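# Assemble two printed parts to match the stand's example

## Task

Join the two loose printed parts so they match the assembled example displayed on the stand, and do it quickly.

## Robot and tools

Robot: two 6-joint arms, left_arm (on the +y side, the robot's own left) and right_arm (-y side), each with a parallel two-finger gripper. Bases sit at (+0.003, +0.365, +0.181) m and (+0.003, -0.365, +0.181) m in the scene frame.

Scene frame: origin at table-top height (z = 0) above the robot's foot; +x points forward over the table, +y to the robot's left, +z up. The table top starts near x = +0.15 m and may be slightly rotated. Results report each gripper's end_effector_position (metres, the point between the finger pads, about 1 cm behind the tips) and end_effector_quat_wxyz in this frame; these can be off by a few centimetres, more at long reach. Gripper axes: fingers point along its +z, and they open and close along its y.

The 14-number row: one flat list covering both arms, always 14 numbers, each in [-1, 1]. Order: left_arm waist, shoulder, elbow, wrist pitch, wrist yaw, wrist roll, opening; then the same seven for right_arm. The six joint numbers are scaled offsets from the current "Joint targets" line (not from the previous row, and not absolute angles). A value of 1.0 equals 2.811 rad for waist and shoulder, 2.53 rad elbow, 2.575 rad wrist pitch, 8.12 rad wrist yaw, 9.528 rad wrist roll. Zero for every joint of an arm re-sends its current targets. The opening number is absolute: +1 fully open, -1 closed; between those, the fingers go to where grip_measured reads that value. To leave a gripper unchanged, repeat its present command (0 is itself a command, not 'no change').

Joint ranges (rad), per arm: waist -2.880 to 2.880, shoulder 0.000 to 3.142, elbow 0.000 to 3.019, wrist pitch -1.693 to 1.571, wrist yaw -1.571 to 1.571, wrist roll -2.094 to 2.094. Asking for more than 0.084 rad beyond an end gets the action rejected for both arms; true ends may differ by up to 0.084 rad. "joint sent to its limit" means a joint was clipped at its end.

execute_actions(actions, cameras): actions is a list of up to 15 actions; each action is a list of up to 15 rows (each 1/30 s); a short action repeats its last row to fill 15 steps. All rows in one action count from the targets at that action's start. Per-step targets may only lead measured angles by a fixed amount, and a target putting a gripper over 110 mm from where it is gets scaled back, so big changes need several actions. Images are returned only when actions is empty or cameras names them.

move(target, speed, blend, opening_speed, grip_force, blocking, cameras): target is one 14-number row or a list of up to 15 rows, all offsets from the same starting Joint targets. Joints travel together in joint space, so the hand follows a curve and nothing is avoided. speed: rad/s for the joint travelling farthest, 0.01 to 12.57, default 0.5 (one value or one per target). blend: rad, corner rounding for lists, default 0 (stop at each). opening_speed: rate of the opening command on the -1..+1 scale per second, at least 0.2; use it to close gently. grip_force: newtons per pad, 10 to 50 (full), one value or one per arm; persists; low force closes slowly. blocking=false returns after about 0.5 s while motion continues. Paths over 10 s fall short. The result adds a "move:" line: done, off_target (resting more than 0.035 rad from target), moving, held, fault, possibly limits=held. Neither done nor off_target tells you about contact.

wait(seconds 0 to 10, cameras): lets time pass holding commands; returns early if a running move ends. stop(cameras): brakes a running move. zoom_image(camera, region=[x0,y0,x1,y1] pixels, at most 504 by 504): enlarges part of a camera's latest image. read_manual(section="licences"): licence texts only. finished_scene(scene=1): ends the scene irreversibly; the assembly must stay correct without the robot.

Cameras: cam_head_left, cam_head_right, cam_bench, cam_left_wrist, cam_right_wrist, all 672x504; the prompt supplied pinhole-plus-radial calibrations, slightly inexact. Wrist views may lag while the arm moves.

Result lines: Joint positions and Joint velocities give, per arm, six joints (rad, rad/s) then pad gap (m; 0.094 open). Joint targets are the base for the next offsets. grip_measured is the finger opening on the command scale; with a hard part clamped it reads a bit below the part's width. Joint torques: six per arm, offset and noisy, positive toward larger angle; numbers 3 and 4 wrap at ±28 N m. "joint command not followed" means the clearance check altered steps. Tool commands shows current commands. MOTOR HOT warns of heat; at 100 °C an OVER-TEMPERATURE FAULT drops that arm for 30 s or more, so avoid long holds at full stretch or pushing against unreachable poses.

Avoid: dropping parts or releasing them while moving, fast impacts, hard presses against fixed or heavy objects, anything leaving the table, and any contact between the two arms (including one gripper closing on the other's fingers), which can end the scene. To stop pressing, command targets back past the measured positions. Release by commanding an opening well above grip_measured.

Each tool is called after "Call:" as name(argument=value, ...) on one line, values as JSON.

## Session

Call:
execute_actions(actions=[])

Scene clock: 0.00 s.
left_arm: end_effector_position=(+0.2561, +0.6957, +0.3617) grip_measured=+1.000 end_effector_quat_wxyz=(+0.175, -0.494, +0.826, +0.209) | right_arm: end_effector_position=(+0.9199, -0.2303, +0.1855) grip_measured=+1.000 end_effector_quat_wxyz=(+0.735, -0.396, +0.544, -0.086)
Joint positions: left_arm=[-0.637 1.011 0.855 -0.819 -0.118 -0.153 0.094] | right_arm=[-1.497 2.48 1.918 0.842 -0.446 -0.714 0.094]
Joint velocities: within noise
Joint torques (N m): no reading
Motor temperatures (°C): left_arm=[26 28 25 26 26 24 27] | right_arm=[26 25 24 26 22 26 23]
Heat: left arm: hottest shoulder 28 °C; right arm: hottest waist 26 °C.
Joint targets: left_arm=[-0.636 1.007 0.888 -0.815 -0.118 -0.153] | right_arm=[-1.497 2.465 1.945 0.848 -0.446 -0.713]
Tool commands: left_gripper/opening=+1.0 right_gripper/opening=+1.0

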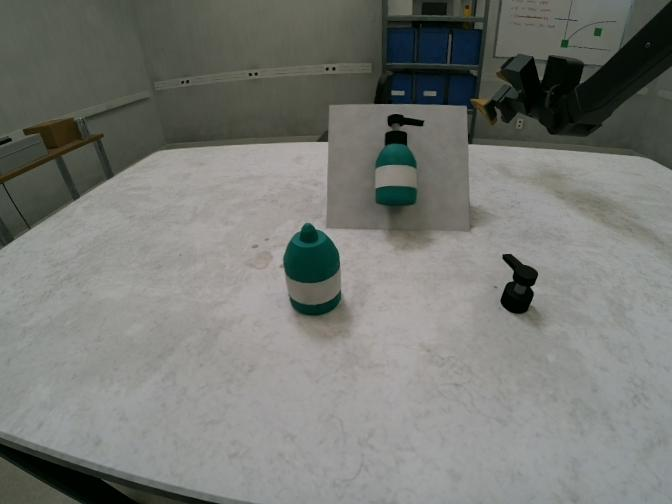

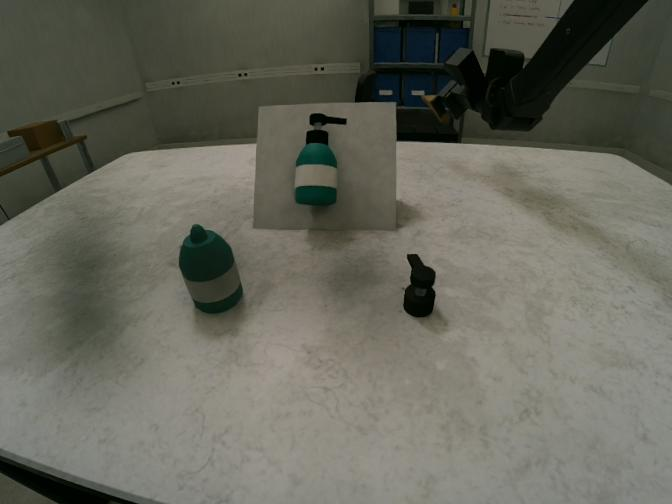

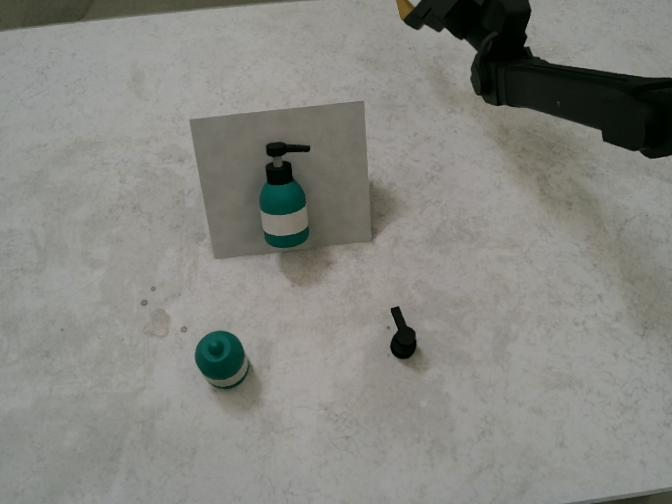

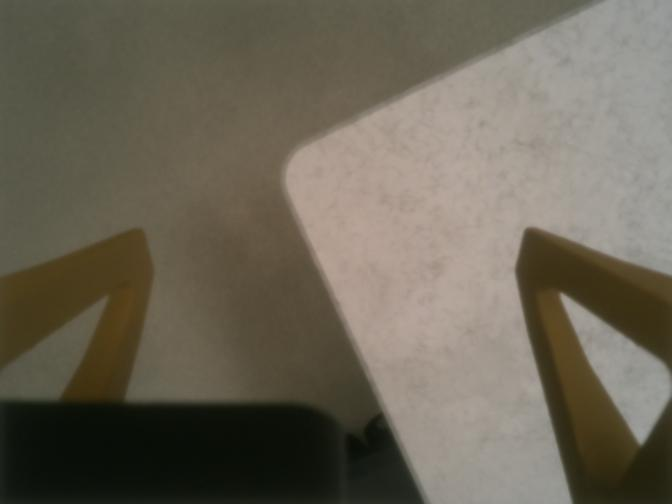

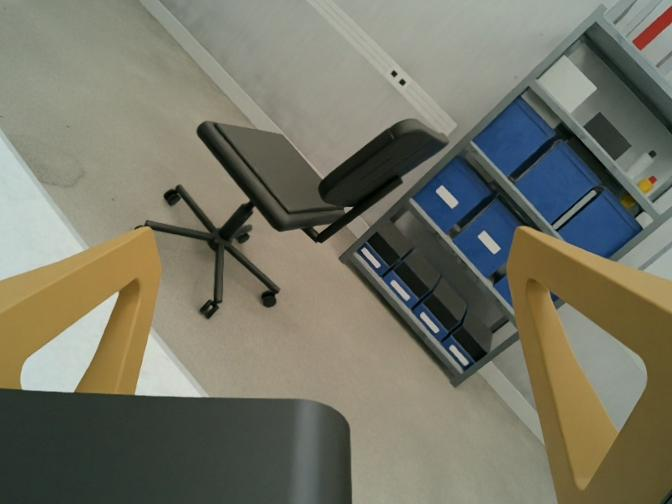

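Call:
zoom_image(camera="cam_head_left", region=[320, 90, 480, 240])

Call:
zoom_image(camera="cam_head_left", region=[250, 200, 380, 330])

Call:
zoom_image(camera="cam_head_left", region=[470, 230, 570, 330])

Call:
zoom_image(camera="cam_bench", region=[180, 290, 440, 420])

Call:
zoom_image(camera="cam_bench", region=[180, 100, 380, 260])

Call:
zoom_image(camera="cam_head_right", region=[160, 210, 460, 330])

Scaled by 3.150 from the camera's 672x504 image, which has a finer 960x720 frame.

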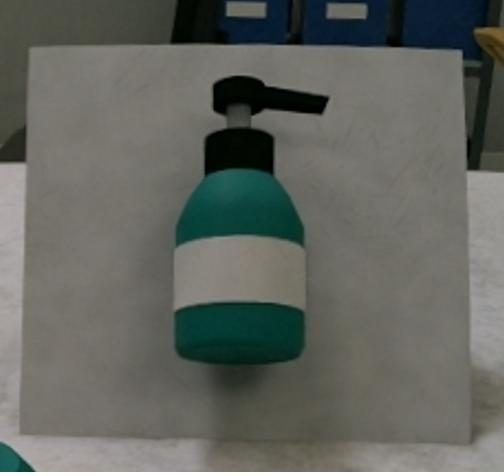

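Scaled by 3.877 from the camera's 672x504 image, which has a finer 960x720 frame.

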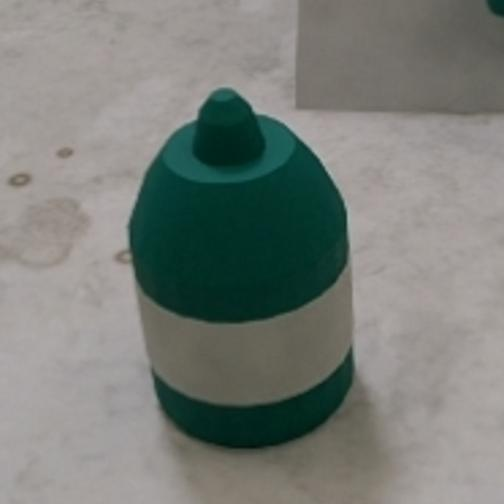

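Scaled by 5.040 from the camera's 672x504 image, which has a finer 960x720 frame.

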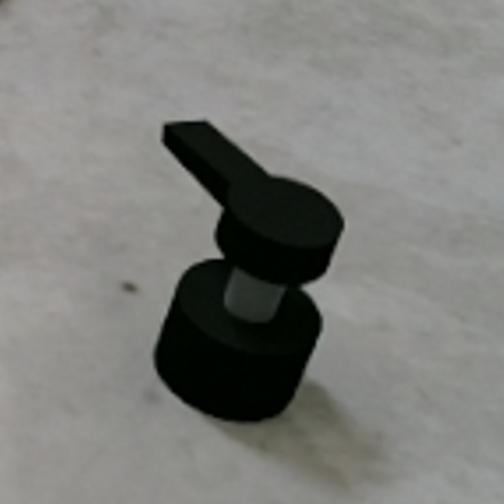

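Scaled by 1.938 from the camera's 672x504 image, which has a finer 960x720 frame.

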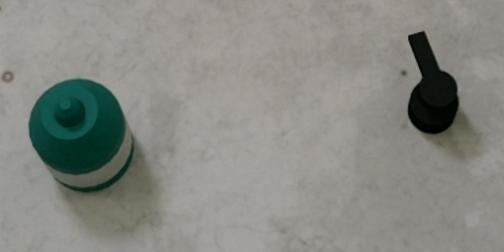

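Scaled by 2.520 from the camera's 672x504 image, which has a finer 960x720 frame.

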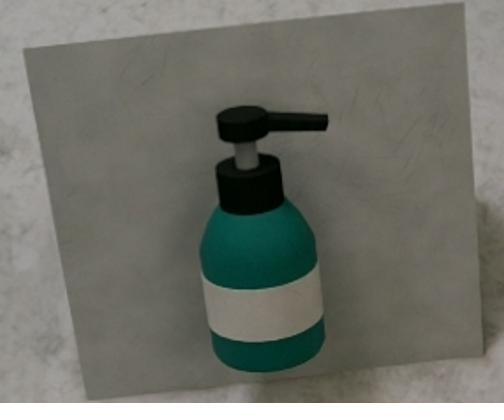

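Scaled by 1.680 from the camera's 672x504 image, which has a finer 960x720 frame.

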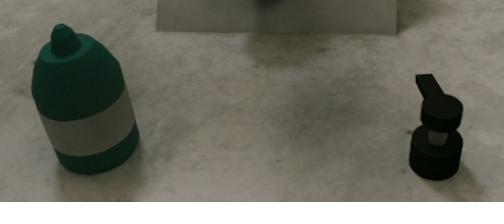

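Call:
move(target=[-0.5589, 0.1904, 0.0536, -0.0351, 0.0014, 0.1157, 1, -0.089, 0, 0, 0, 0, 0, 1], speed=1.3, cameras=["cam_left_wrist"])

Scene clock: 11.83 s.
left_arm: end_effector_position=(+0.3642, +0.1270, +0.1771) grip_measured=+1.000 end_effector_quat_wxyz=(-0.018, +0.704, +0.710, -0.003) | right_arm: end_effector_position=(+0.9253, -0.4559, +0.1842) grip_measured=+1.000 end_effector_quat_wxyz=(-0.710, +0.343, -0.587, +0.187)
Joint positions: left_arm=[-2.21 1.541 0.975 -0.896 -0.107 0.933 0.094] | right_arm=[-1.746 2.48 1.918 0.842 -0.446 -0.714 0.094]
Joint torques (N m): left_arm=[-2.02 -9.88 11.03 -0.39 -0.03 0.19] | right_arm=[-0.56 -25.23 10 1.52 -0.06 -0.04]
Heat: left arm: hottest elbow 29 °C; right arm: hottest waist 26 °C.
Joint targets: left_arm=[-2.208 1.543 1.024 -0.905 -0.106 0.949] | right_arm=[-1.747 2.465 1.945 0.848 -0.446 -0.713]
move: off_target (left_arm); left_arm: the elbow is farthest, 0.048 rad from its target
camera_calibration:
cam_left_wrist: T_world_to_cam=[[-0.999494, -0.013655, 0.0287181, 0.359965], [0.00648093, 0.796679, 0.604368, -0.208017], [-0.0311318, 0.604249, -0.796187, 0.202065], [0, 0, 0, 1]] pos_world=[0.367422, 0.0485405, 0.276263]
Images, in order (width x height): cam_left_wrist 672x504.

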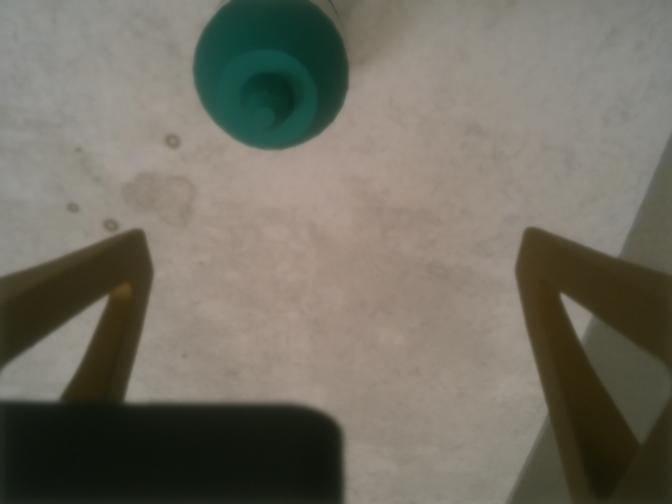

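Call:
zoom_image(camera="cam_left_wrist", region=[180, 0, 370, 160])

Scaled by 2.653 from the camera's 672x504 image, which has a finer 960x720 frame.

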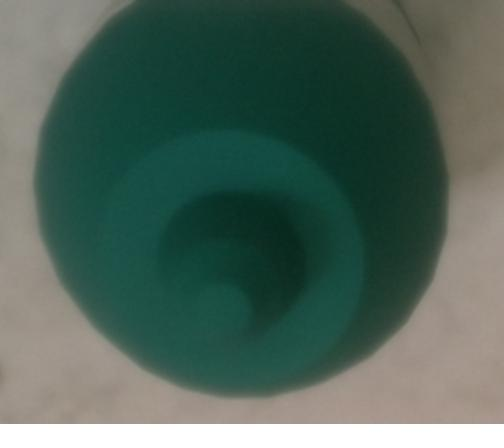

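Call:
move(target=[-0.1170, 0.1523, 0.2075, -0.0388, -0.0052, -0.2234, 1, 0, 0, 0, 0, 0, 0, 1], speed=1.8, cameras=["cam_left_wrist", "cam_head_left"])

Scene clock: 15.77 s.
left_arm: end_effector_position=(+0.3709, -0.1060, +0.1516) grip_measured=+1.000 end_effector_quat_wxyz=(+0.000, -0.110, +0.994, -0.001) | right_arm: end_effector_position=(+0.9253, -0.4559, +0.1842) grip_measured=+1.000 end_effector_quat_wxyz=(-0.710, +0.343, -0.587, +0.187)
Joint positions: left_arm=[-2.528 1.965 1.496 -0.996 -0.147 -1.163 0.094] | right_arm=[-1.746 2.48 1.918 0.842 -0.446 -0.714 0.094]
Joint torques (N m): left_arm=[-4.78 -15.03 12.12 -0.36 -0.32 -0.13] | right_arm=[-0.62 -24.94 10.1 1.63 -0.06 -0.04]
Motor temperatures (°C): left_arm=[26 29 30 26 26 24 27] | right_arm=[26 27 25 26 22 26 23]
Heat: left arm: hottest elbow 30 °C; right arm: hottest shoulder 27 °C.
Joint targets: left_arm=[-2.537 1.971 1.549 -1.005 -0.148 -1.179] | right_arm=[-1.747 2.465 1.945 0.848 -0.446 -0.713]
move: off_target (left_arm); left_arm: the elbow is farthest, 0.053 rad from its target
camera_calibration:
cam_left_wrist: T_world_to_cam=[[0.222287, -0.974981, 0.000480296, -0.186566], [-0.78833, -0.179443, 0.588504, 0.18677], [-0.573694, -0.131196, -0.808494, 0.447837], [0, 0, 0, 1]] pos_world=[0.445629, -0.0896297, 0.252249]
Images, in order (width x height): cam_head_left 672x504, cam_left_wrist 672x504.

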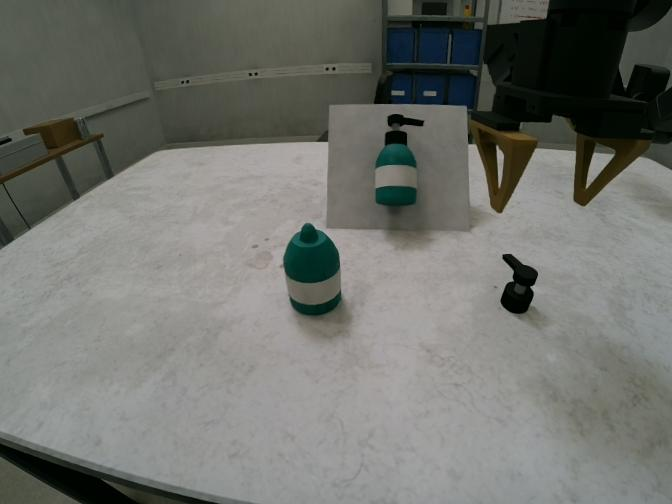

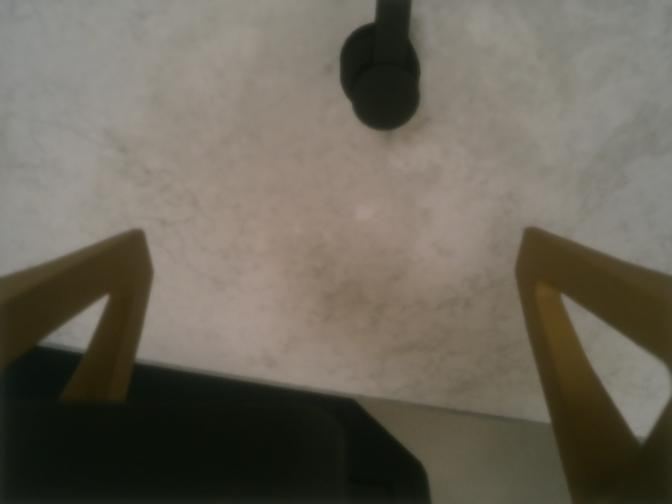

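Call:
zoom_image(camera="cam_left_wrist", region=[300, 0, 460, 150])

Call:
zoom_image(camera="cam_head_left", region=[270, 210, 360, 325])

Scaled by 3.150 from the camera's 672x504 image, which has a finer 960x720 frame.

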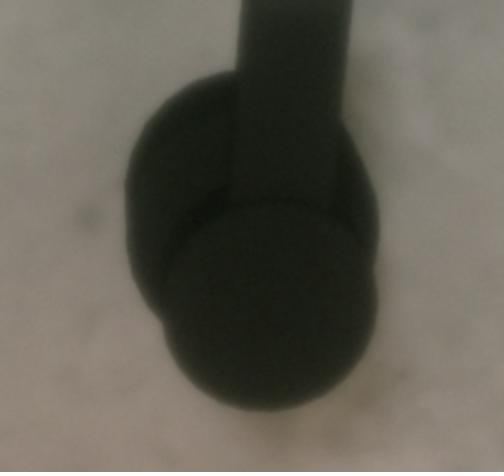

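Scaled by 4.383 from the camera's 672x504 image, which has a finer 960x720 frame.

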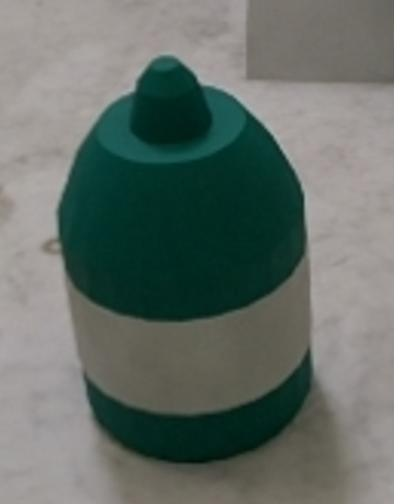

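Call:
move(target=[0.0103, 0.0658, 0.0198, 0.0532, 0.0002, 0.0067, 1, 0, 0, 0, 0, 0, 0, 1], speed=0.4, cameras=["cam_left_wrist", "cam_head_left", "cam_head_right", "cam_bench"])

Scene clock: 20.63 s.
left_arm: end_effector_position=(+0.3711, -0.1234, +0.0520) grip_measured=+1.000 end_effector_quat_wxyz=(-0.008, -0.095, +0.995, +0.013) | right_arm: end_effector_position=(+0.9253, -0.4559, +0.1842) grip_measured=+1.000 end_effector_quat_wxyz=(-0.710, +0.343, -0.587, +0.187)
Joint positions: left_arm=[-2.521 2.17 1.554 -0.879 -0.147 -1.131 0.094] | right_arm=[-1.746 2.48 1.918 0.842 -0.446 -0.714 0.094]
Joint torques (N m): left_arm=[-3.08 -17.61 10.66 0.39 -0.25 0.18] | right_arm=[-0.62 -25.05 10.15 1.5 -0.06 -0.02]
Heat: left arm: hottest elbow 32 °C; right arm: hottest shoulder 27 °C.
Joint targets: left_arm=[-2.508 2.156 1.599 -0.868 -0.147 -1.115] | right_arm=[-1.747 2.465 1.945 0.848 -0.446 -0.713]
move: off_target (left_arm); left_arm: the elbow is farthest, 0.046 rad from its target
camera_calibration:
cam_left_wrist: T_world_to_cam=[[0.194005, -0.980584, -0.0285753, -0.19217], [-0.782455, -0.172244, 0.598411, 0.240575], [-0.591714, -0.0937356, -0.80068, 0.376047], [0, 0, 0, 1]] pos_world=[0.448034, -0.111752, 0.151639]
Images, in order (width x height): cam_head_left 672x504, cam_head_right 672x504, cam_bench 672x504, cam_left_wrist 672x504.

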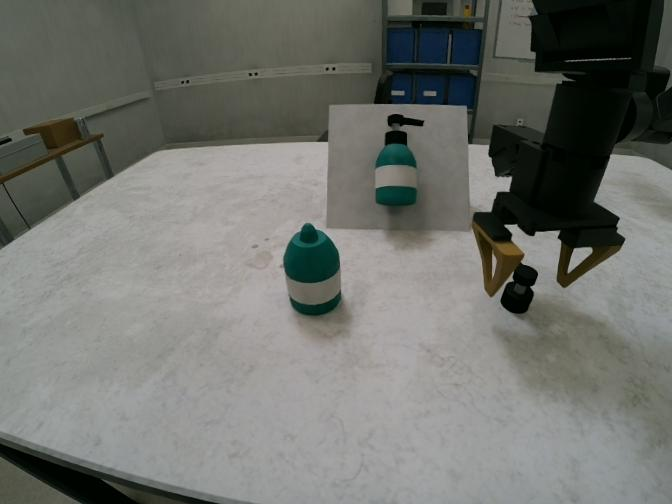

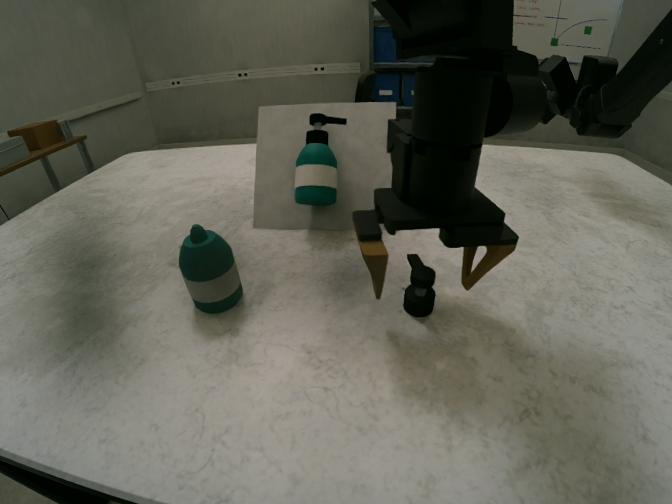

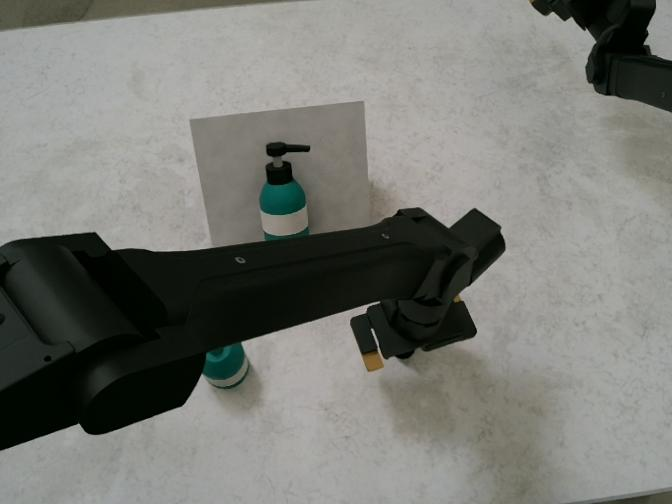

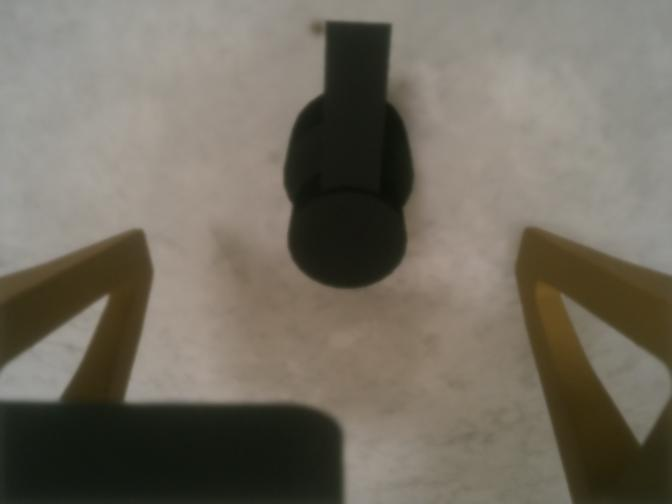

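Call:
zoom_image(camera="cam_left_wrist", region=[200, 0, 480, 300])

Call:
zoom_image(camera="cam_head_right", region=[330, 200, 530, 330])

Call:
zoom_image(camera="cam_head_left", region=[460, 200, 640, 330])

Scaled by 1.680 from the camera's 672x504 image, which has a finer 960x720 frame.

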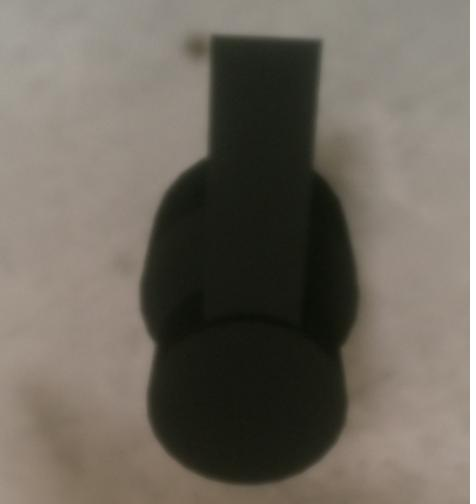

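Scaled by 2.520 from the camera's 672x504 image, which has a finer 960x720 frame.

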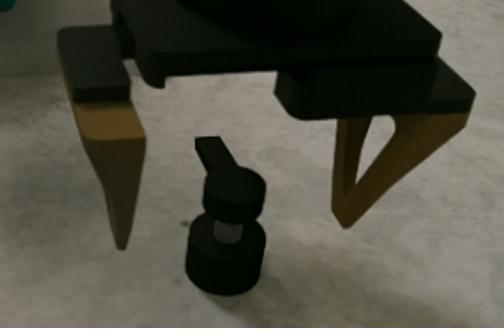

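Scaled by 2.800 from the camera's 672x504 image, which has a finer 960x720 frame.

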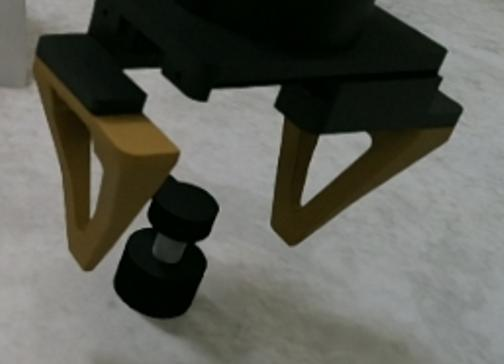

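Call:
move(target=[0.00747, 0.0148, 0, 0.0295, 0.0002, 0.0052, 1, 0, 0, 0, 0, 0, 0, 1], speed=0.15, cameras=["cam_left_wrist", "cam_head_left", "cam_head_right"])

Scene clock: 24.40 s.
left_arm: end_effector_position=(+0.3877, -0.1258, +0.0370) grip_measured=+1.000 end_effector_quat_wxyz=(+0.006, -0.086, +0.996, -0.007) | right_arm: end_effector_position=(+0.9253, -0.4559, +0.1842) grip_measured=+1.000 end_effector_quat_wxyz=(-0.710, +0.343, -0.587, +0.187)
Joint positions: left_arm=[-2.499 2.192 1.554 -0.805 -0.147 -1.082 0.094] | right_arm=[-1.746 2.48 1.918 0.842 -0.446 -0.714 0.094]
Joint torques (N m): left_arm=[-3.19 -16.5 10.63 0.51 -0.17 0.18] | right_arm=[-0.38 -25.41 10 1.51 -0.03 -0.03]
Heat: left arm: hottest elbow 33 °C; right arm: hottest shoulder 28 °C.
Joint targets: left_arm=[-2.487 2.198 1.599 -0.792 -0.145 -1.066] | right_arm=[-1.747 2.465 1.945 0.848 -0.446 -0.713]
move: off_target (left_arm); left_arm: the elbow is farthest, 0.045 rad from its target
camera_calibration:
cam_left_wrist: T_world_to_cam=[[0.174721, -0.98452, 0.0139056, -0.192811], [-0.803681, -0.13444, 0.579675, 0.275914], [-0.568832, -0.112457, -0.814729, 0.362957], [0, 0, 0, 1]] pos_world=[0.461896, -0.111915, 0.138452]
Images, in order (width x height): cam_head_left 672x504, cam_head_right 672x504, cam_left_wrist 672x504.

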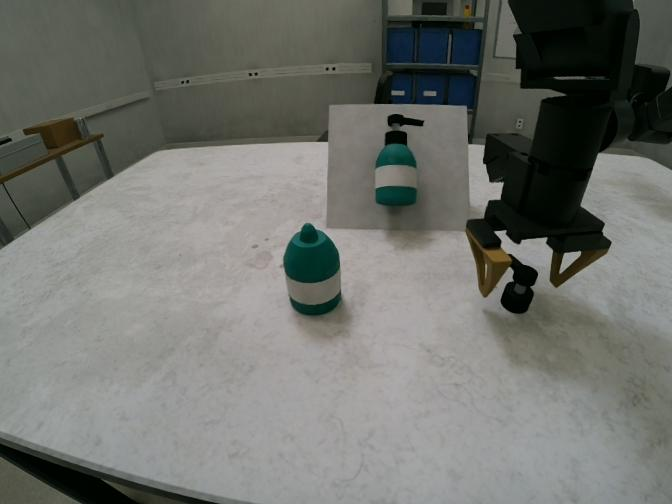

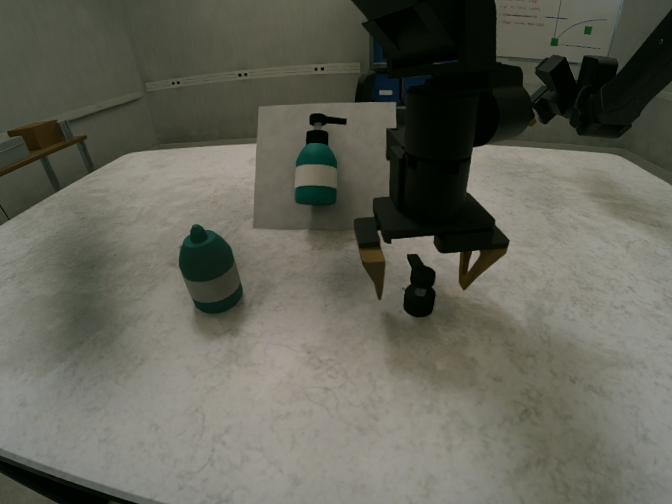

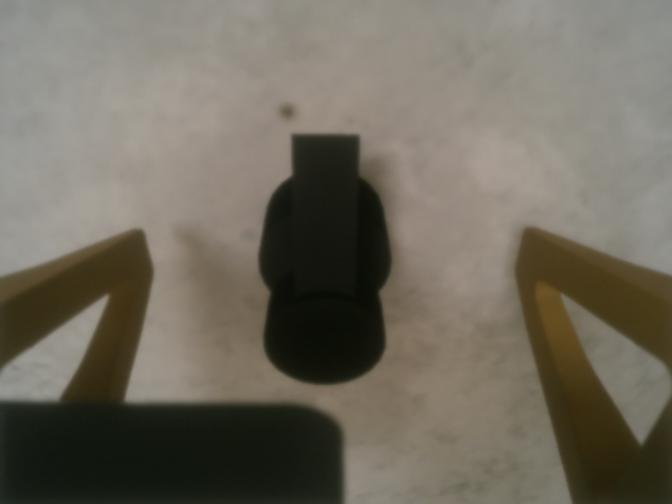

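Call:
move(target=[0, 0.0075, 0, 0, 0, 0, 1, 0, 0, 0, 0, 0, 0, 1], speed=0.1, cameras=["cam_head_right", "cam_left_wrist"])

Scene clock: 25.97 s.
left_arm: end_effector_position=(+0.3831, -0.1225, +0.0255) grip_measured=+1.000 end_effector_quat_wxyz=(+0.000, -0.084, +0.996, +0.001) | right_arm: end_effector_position=(+0.9253, -0.4559, +0.1842) grip_measured=+1.000 end_effector_quat_wxyz=(-0.710, +0.343, -0.587, +0.187)
Joint positions: left_arm=[-2.499 2.212 1.554 -0.805 -0.147 -1.081 0.094] | right_arm=[-1.746 2.48 1.918 0.842 -0.446 -0.714 0.094]
Joint torques (N m): left_arm=[-3.19 -16.32 10.41 0.47 -0.18 0.18] | right_arm=[-0.56 -25.41 10.14 1.46 -0.1 -0.05]
Heat: left arm: hottest elbow 33 °C; right arm: hottest shoulder 28 °C.
Joint targets: left_arm=[-2.487 2.218 1.599 -0.792 -0.145 -1.066] | right_arm=[-1.747 2.465 1.945 0.848 -0.446 -0.713]
move: off_target (left_arm); left_arm: the elbow is farthest, 0.045 rad from its target
camera_calibration:
cam_left_wrist: T_world_to_cam=[[0.1712, -0.98523, -0.00341632, -0.186962], [-0.797166, -0.140556, 0.587171, 0.275841], [-0.578979, -0.0978001, -0.809456, 0.356847], [0, 0, 0, 1]] pos_world=[0.458506, -0.110529, 0.126247]
Images, in order (width x height): cam_head_right 672x504, cam_left_wrist 672x504.

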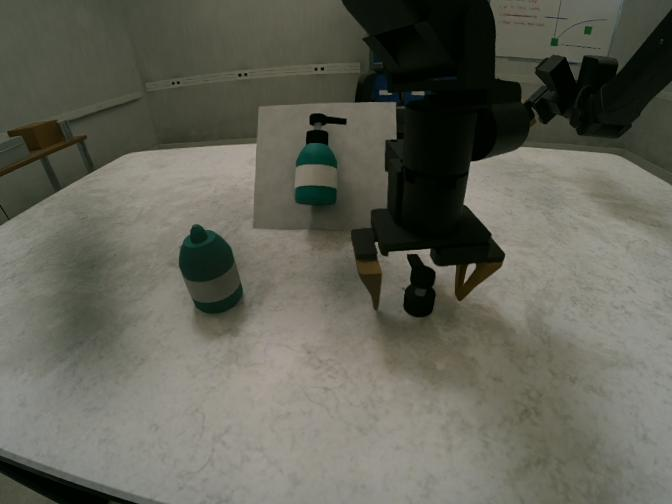

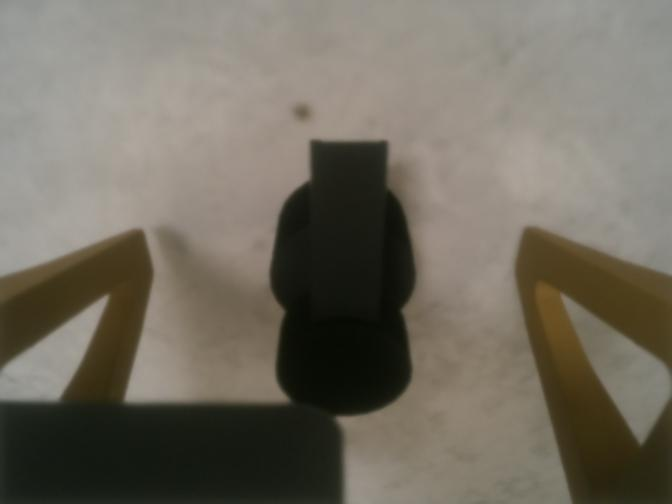

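Call:
move(target=[0, 0, 0, 0, 0, 0, -0.45, 0, 0, 0, 0, 0, 0, 1], opening_speed=1.2, cameras=["cam_head_right", "cam_left_wrist", "cam_head_left"])

Scene clock: 27.77 s.
left_arm: end_effector_position=(+0.3831, -0.1225, +0.0255) grip_measured=-0.334 end_effector_quat_wxyz=(+0.000, -0.084, +0.996, +0.001) | right_arm: end_effector_position=(+0.9253, -0.4559, +0.1842) grip_measured=+1.000 end_effector_quat_wxyz=(-0.710, +0.343, -0.587, +0.187)
Joint positions: left_arm=[-2.499 2.212 1.554 -0.805 -0.147 -1.081 0.031] | right_arm=[-1.746 2.48 1.918 0.842 -0.446 -0.714 0.094]
Joint torques (N m): left_arm=[-3.19 -16.38 10.4 0.46 -0.18 0.18] | right_arm=[-0.5 -24.82 10.06 1.47 -0.08 -0.04]
Heat: left arm: hottest elbow 33 °C; right arm: hottest shoulder 28 °C.
Joint targets: left_arm=[-2.487 2.218 1.599 -0.792 -0.145 -1.066] | right_arm=[-1.747 2.465 1.945 0.848 -0.446 -0.713]
move: off_target (left_arm); left_arm: the elbow is farthest, 0.045 rad from its target
camera_calibration:
cam_left_wrist: T_world_to_cam=[[0.1712, -0.98523, -0.00341632, -0.186962], [-0.797166, -0.140556, 0.587171, 0.275841], [-0.578979, -0.0978001, -0.809456, 0.356847], [0, 0, 0, 1]] pos_world=[0.458506, -0.110529, 0.126247]
Images, in order (width x height): cam_head_left 672x504, cam_head_right 672x504, cam_left_wrist 672x504.

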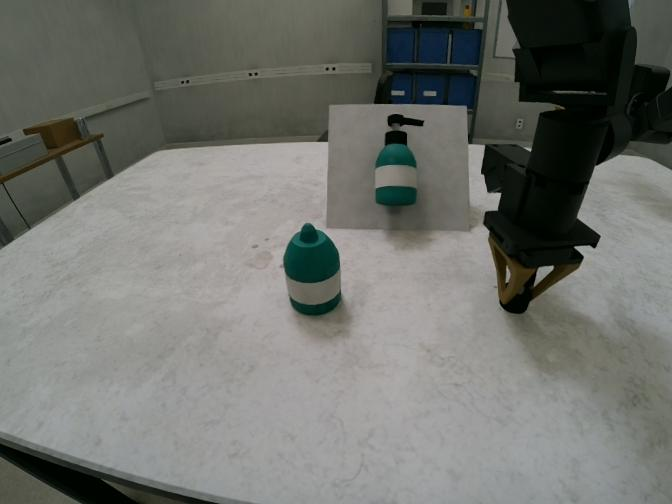

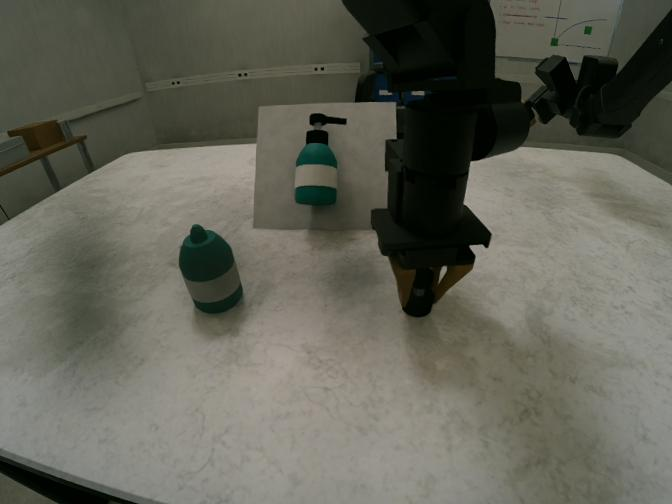

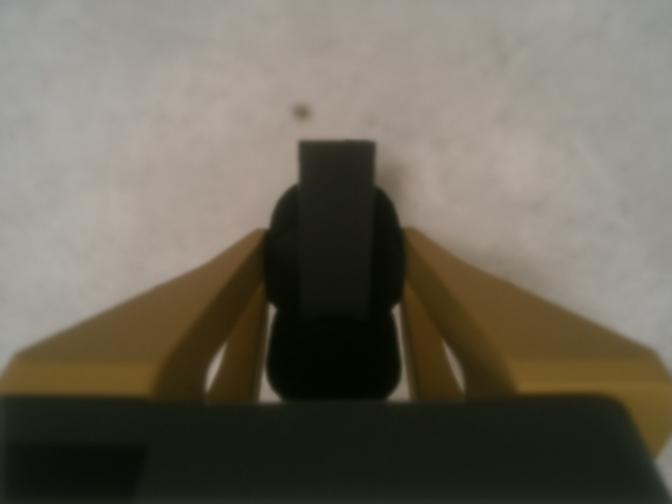

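Call:
move(target=[[0, -0.0847, -0.0095, -0.0711, 0, 0, -0.45, 0, 0, 0, 0, 0, 0, 1], [0.1081, -0.2469, -0.2043, -0.0583, 0.0050, 0.2148, -0.45, 0, 0, 0, 0, 0, 0, 1]], speed=[0.5, 1.6], blend=[0.08, 0], cameras=["cam_left_wrist", "cam_head_left", "cam_head_right", "cam_bench"])

Scene clock: 31.87 s.
left_arm: end_effector_position=(+0.3995, +0.1143, +0.2062) grip_measured=-0.334 end_effector_quat_wxyz=(+0.002, +0.708, +0.706, +0.001) | right_arm: end_effector_position=(+0.9253, -0.4559, +0.1842) grip_measured=+1.000 end_effector_quat_wxyz=(-0.710, +0.343, -0.587, +0.187)
Joint positions: left_arm=[-2.194 1.546 1.082 -0.955 -0.107 0.965 0.031] | right_arm=[-1.746 2.48 1.918 0.842 -0.446 -0.714 0.094]
Joint torques (N m): left_arm=[-1.14 -12.16 7.76 0.5 0.05 0.2] | right_arm=[-0.44 -25 10.1 1.52 -0.06 -0.02]
Heat: left arm: hottest elbow 33 °C; right arm: hottest shoulder 29 °C.
Joint targets: left_arm=[-2.183 1.524 1.082 -0.942 -0.105 0.981] | right_arm=[-1.747 2.465 1.945 0.848 -0.446 -0.713]
move: done
camera_calibration:
cam_left_wrist: T_world_to_cam=[[-0.999981, -0.00206478, -0.00579848, 0.400242], [-0.00507288, 0.809993, 0.586418, -0.20887], [0.00348591, 0.586436, -0.809988, 0.224991], [0, 0, 0, 1]] pos_world=[0.398391, 0.0380663, 0.307046]
Images, in order (width x height): cam_head_left 672x504, cam_head_right 672x504, cam_bench 672x504, cam_left_wrist 672x504.

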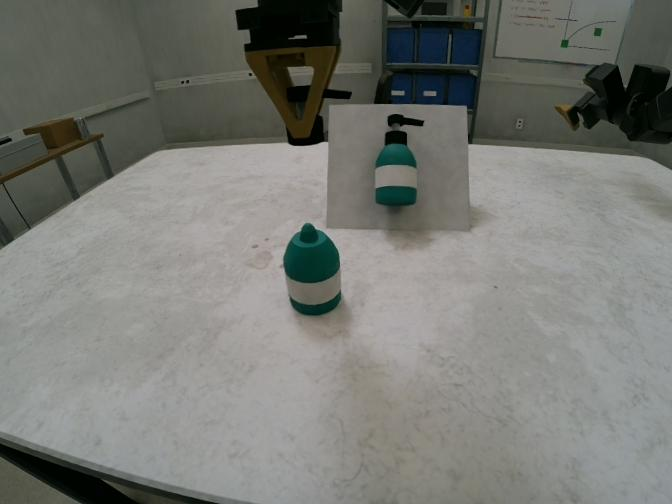

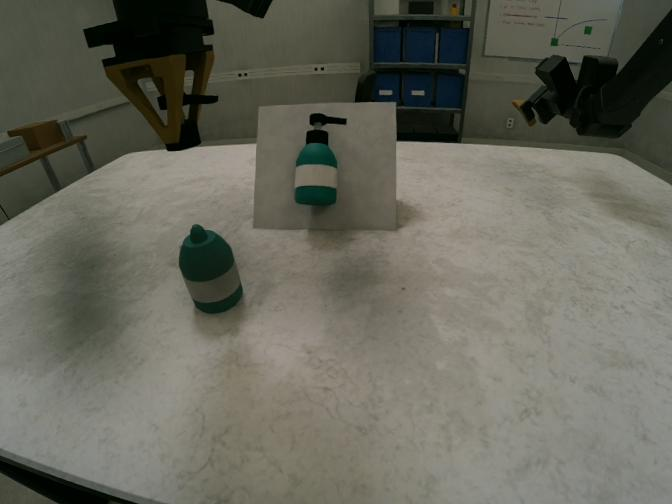

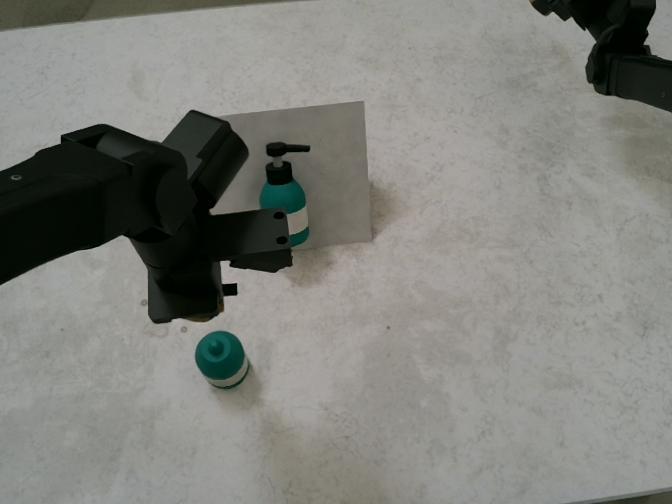

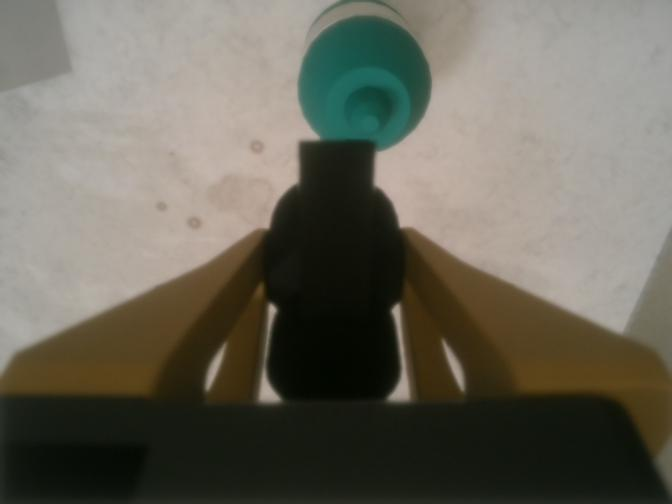

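Call:
zoom_image(camera="cam_left_wrist", region=[280, 0, 450, 160])

Call:
zoom_image(camera="cam_head_left", region=[220, 40, 380, 330])

Call:
zoom_image(camera="cam_head_right", region=[90, 40, 260, 330])

Scaled by 2.965 from the camera's 672x504 image, which has a finer 960x720 frame.

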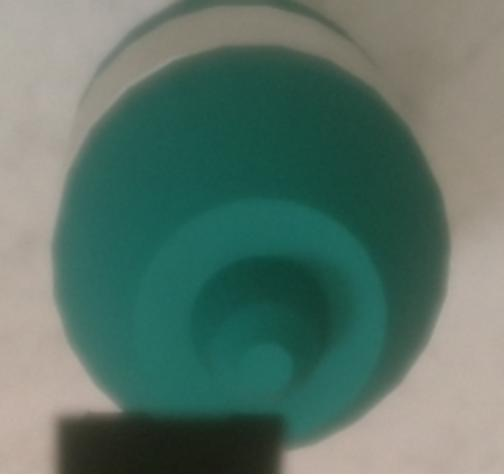

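Scaled by 1.738 from the camera's 672x504 image, which has a finer 960x720 frame.

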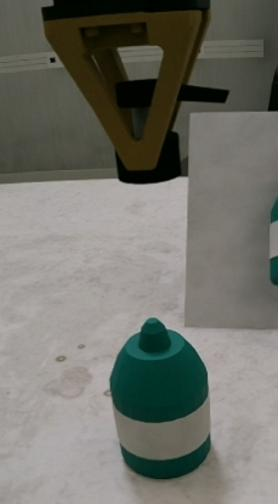

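Scaled by 1.738 from the camera's 672x504 image, which has a finer 960x720 frame.

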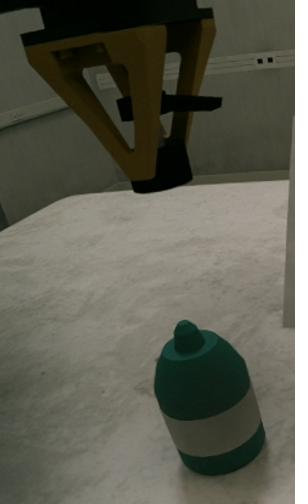

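Call:
zoom_image(camera="cam_left_wrist", region=[240, 120, 430, 410])

Scaled by 1.738 from the camera's 672x504 image, which has a finer 960x720 frame.

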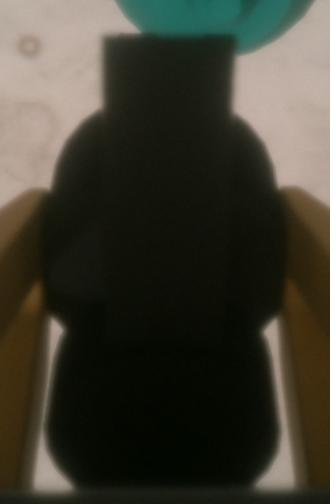

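Call:
move(target=[0.0011, 0.03575, -0.03478, 0.06524, 0.0002, 0, -0.45, 0, 0, 0, 0, 0, 0, 1], speed=0.25, cameras=["cam_left_wrist", "cam_head_left", "cam_head_right", "cam_bench"])

Scene clock: 35.83 s.
left_arm: end_effector_position=(+0.3851, +0.1166, +0.1473) grip_measured=-0.334 end_effector_quat_wxyz=(+0.002, +0.708, +0.706, +0.000) | right_arm: end_effector_position=(+0.9253, -0.4559, +0.1842) grip_measured=+1.000 end_effector_quat_wxyz=(-0.710, +0.343, -0.587, +0.187)
Joint positions: left_arm=[-2.194 1.623 0.992 -0.787 -0.105 0.965 0.031] | right_arm=[-1.746 2.48 1.918 0.842 -0.446 -0.714 0.094]
Joint torques (N m): left_arm=[-0.91 -10.81 6.95 0.53 0.05 0.18] | right_arm=[-0.79 -25.23 10.15 1.63 -0.08 -0.03]
Heat: left arm: hottest elbow 33 °C; right arm: hottest shoulder 29 °C.
Joint targets: left_arm=[-2.180 1.625 0.994 -0.774 -0.103 0.981] | right_arm=[-1.747 2.465 1.945 0.848 -0.446 -0.713]
move: done
camera_calibration:
cam_left_wrist: T_world_to_cam=[[-0.999989, -0.00167136, -0.00428641, 0.38522], [-0.0038657, 0.810416, 0.585843, -0.176744], [0.00249462, 0.585853, -0.810413, 0.176516], [0, 0, 0, 1]] pos_world=[0.384092, 0.0404672, 0.248246]
Images, in order (width x height): cam_head_left 672x504, cam_head_right 672x504, cam_bench 672x504, cam_left_wrist 672x504.

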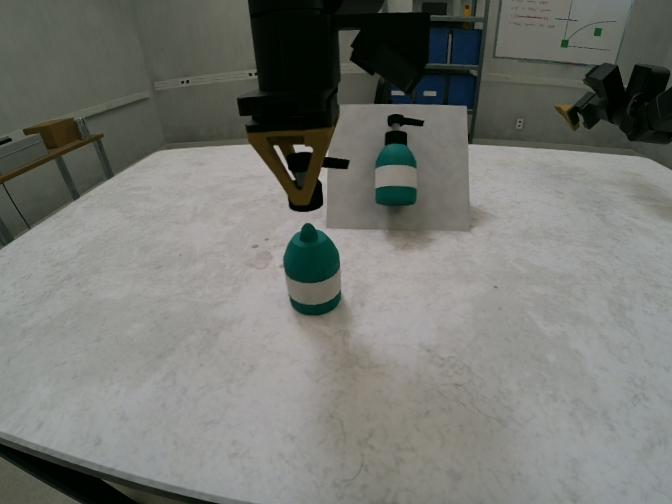

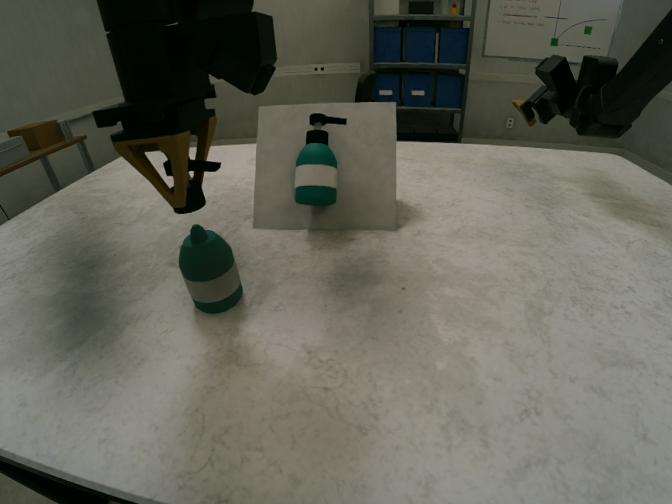

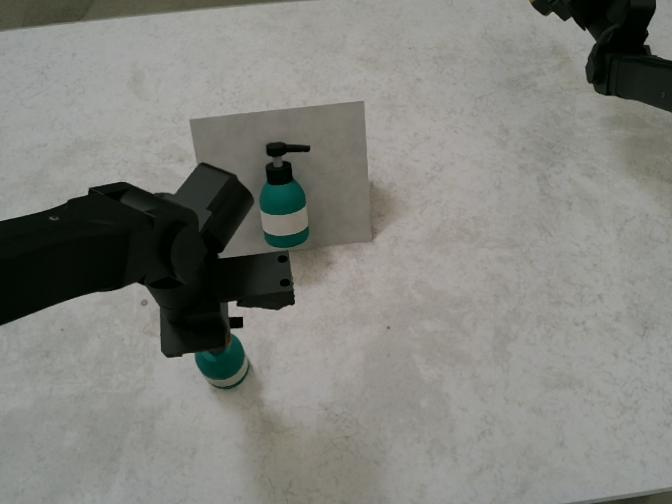

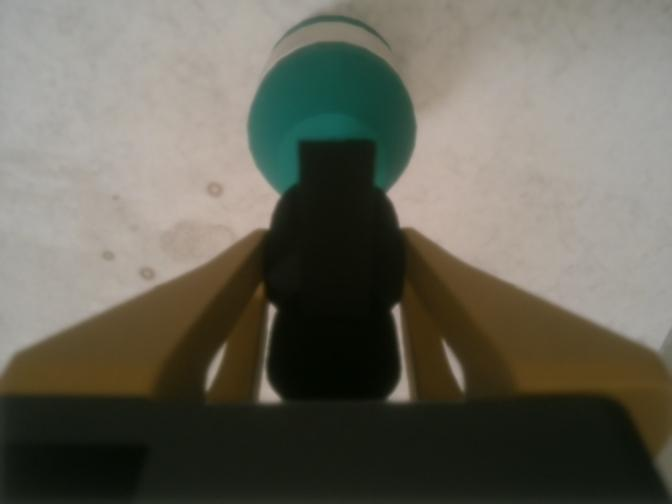

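Call:
zoom_image(camera="cam_head_left", region=[230, 120, 380, 330])

Call:
zoom_image(camera="cam_head_right", region=[120, 120, 270, 330])

Call:
zoom_image(camera="cam_left_wrist", region=[230, 0, 440, 210])

Scaled by 2.400 from the camera's 672x504 image, which has a finer 960x720 frame.

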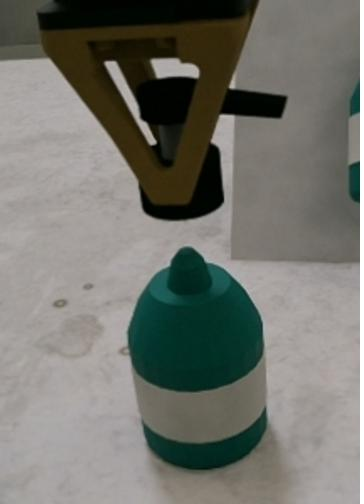

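Scaled by 2.400 from the camera's 672x504 image, which has a finer 960x720 frame.

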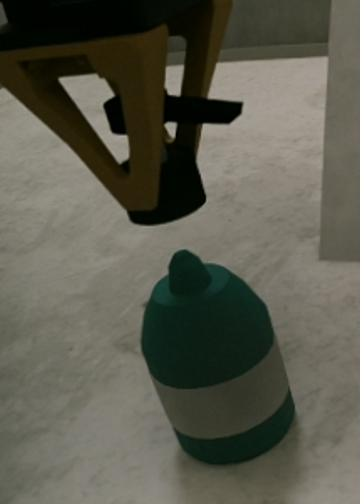

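Scaled by 2.400 from the camera's 672x504 image, which has a finer 960x720 frame.

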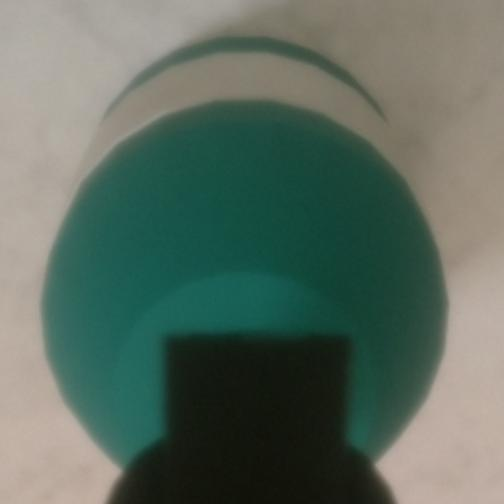

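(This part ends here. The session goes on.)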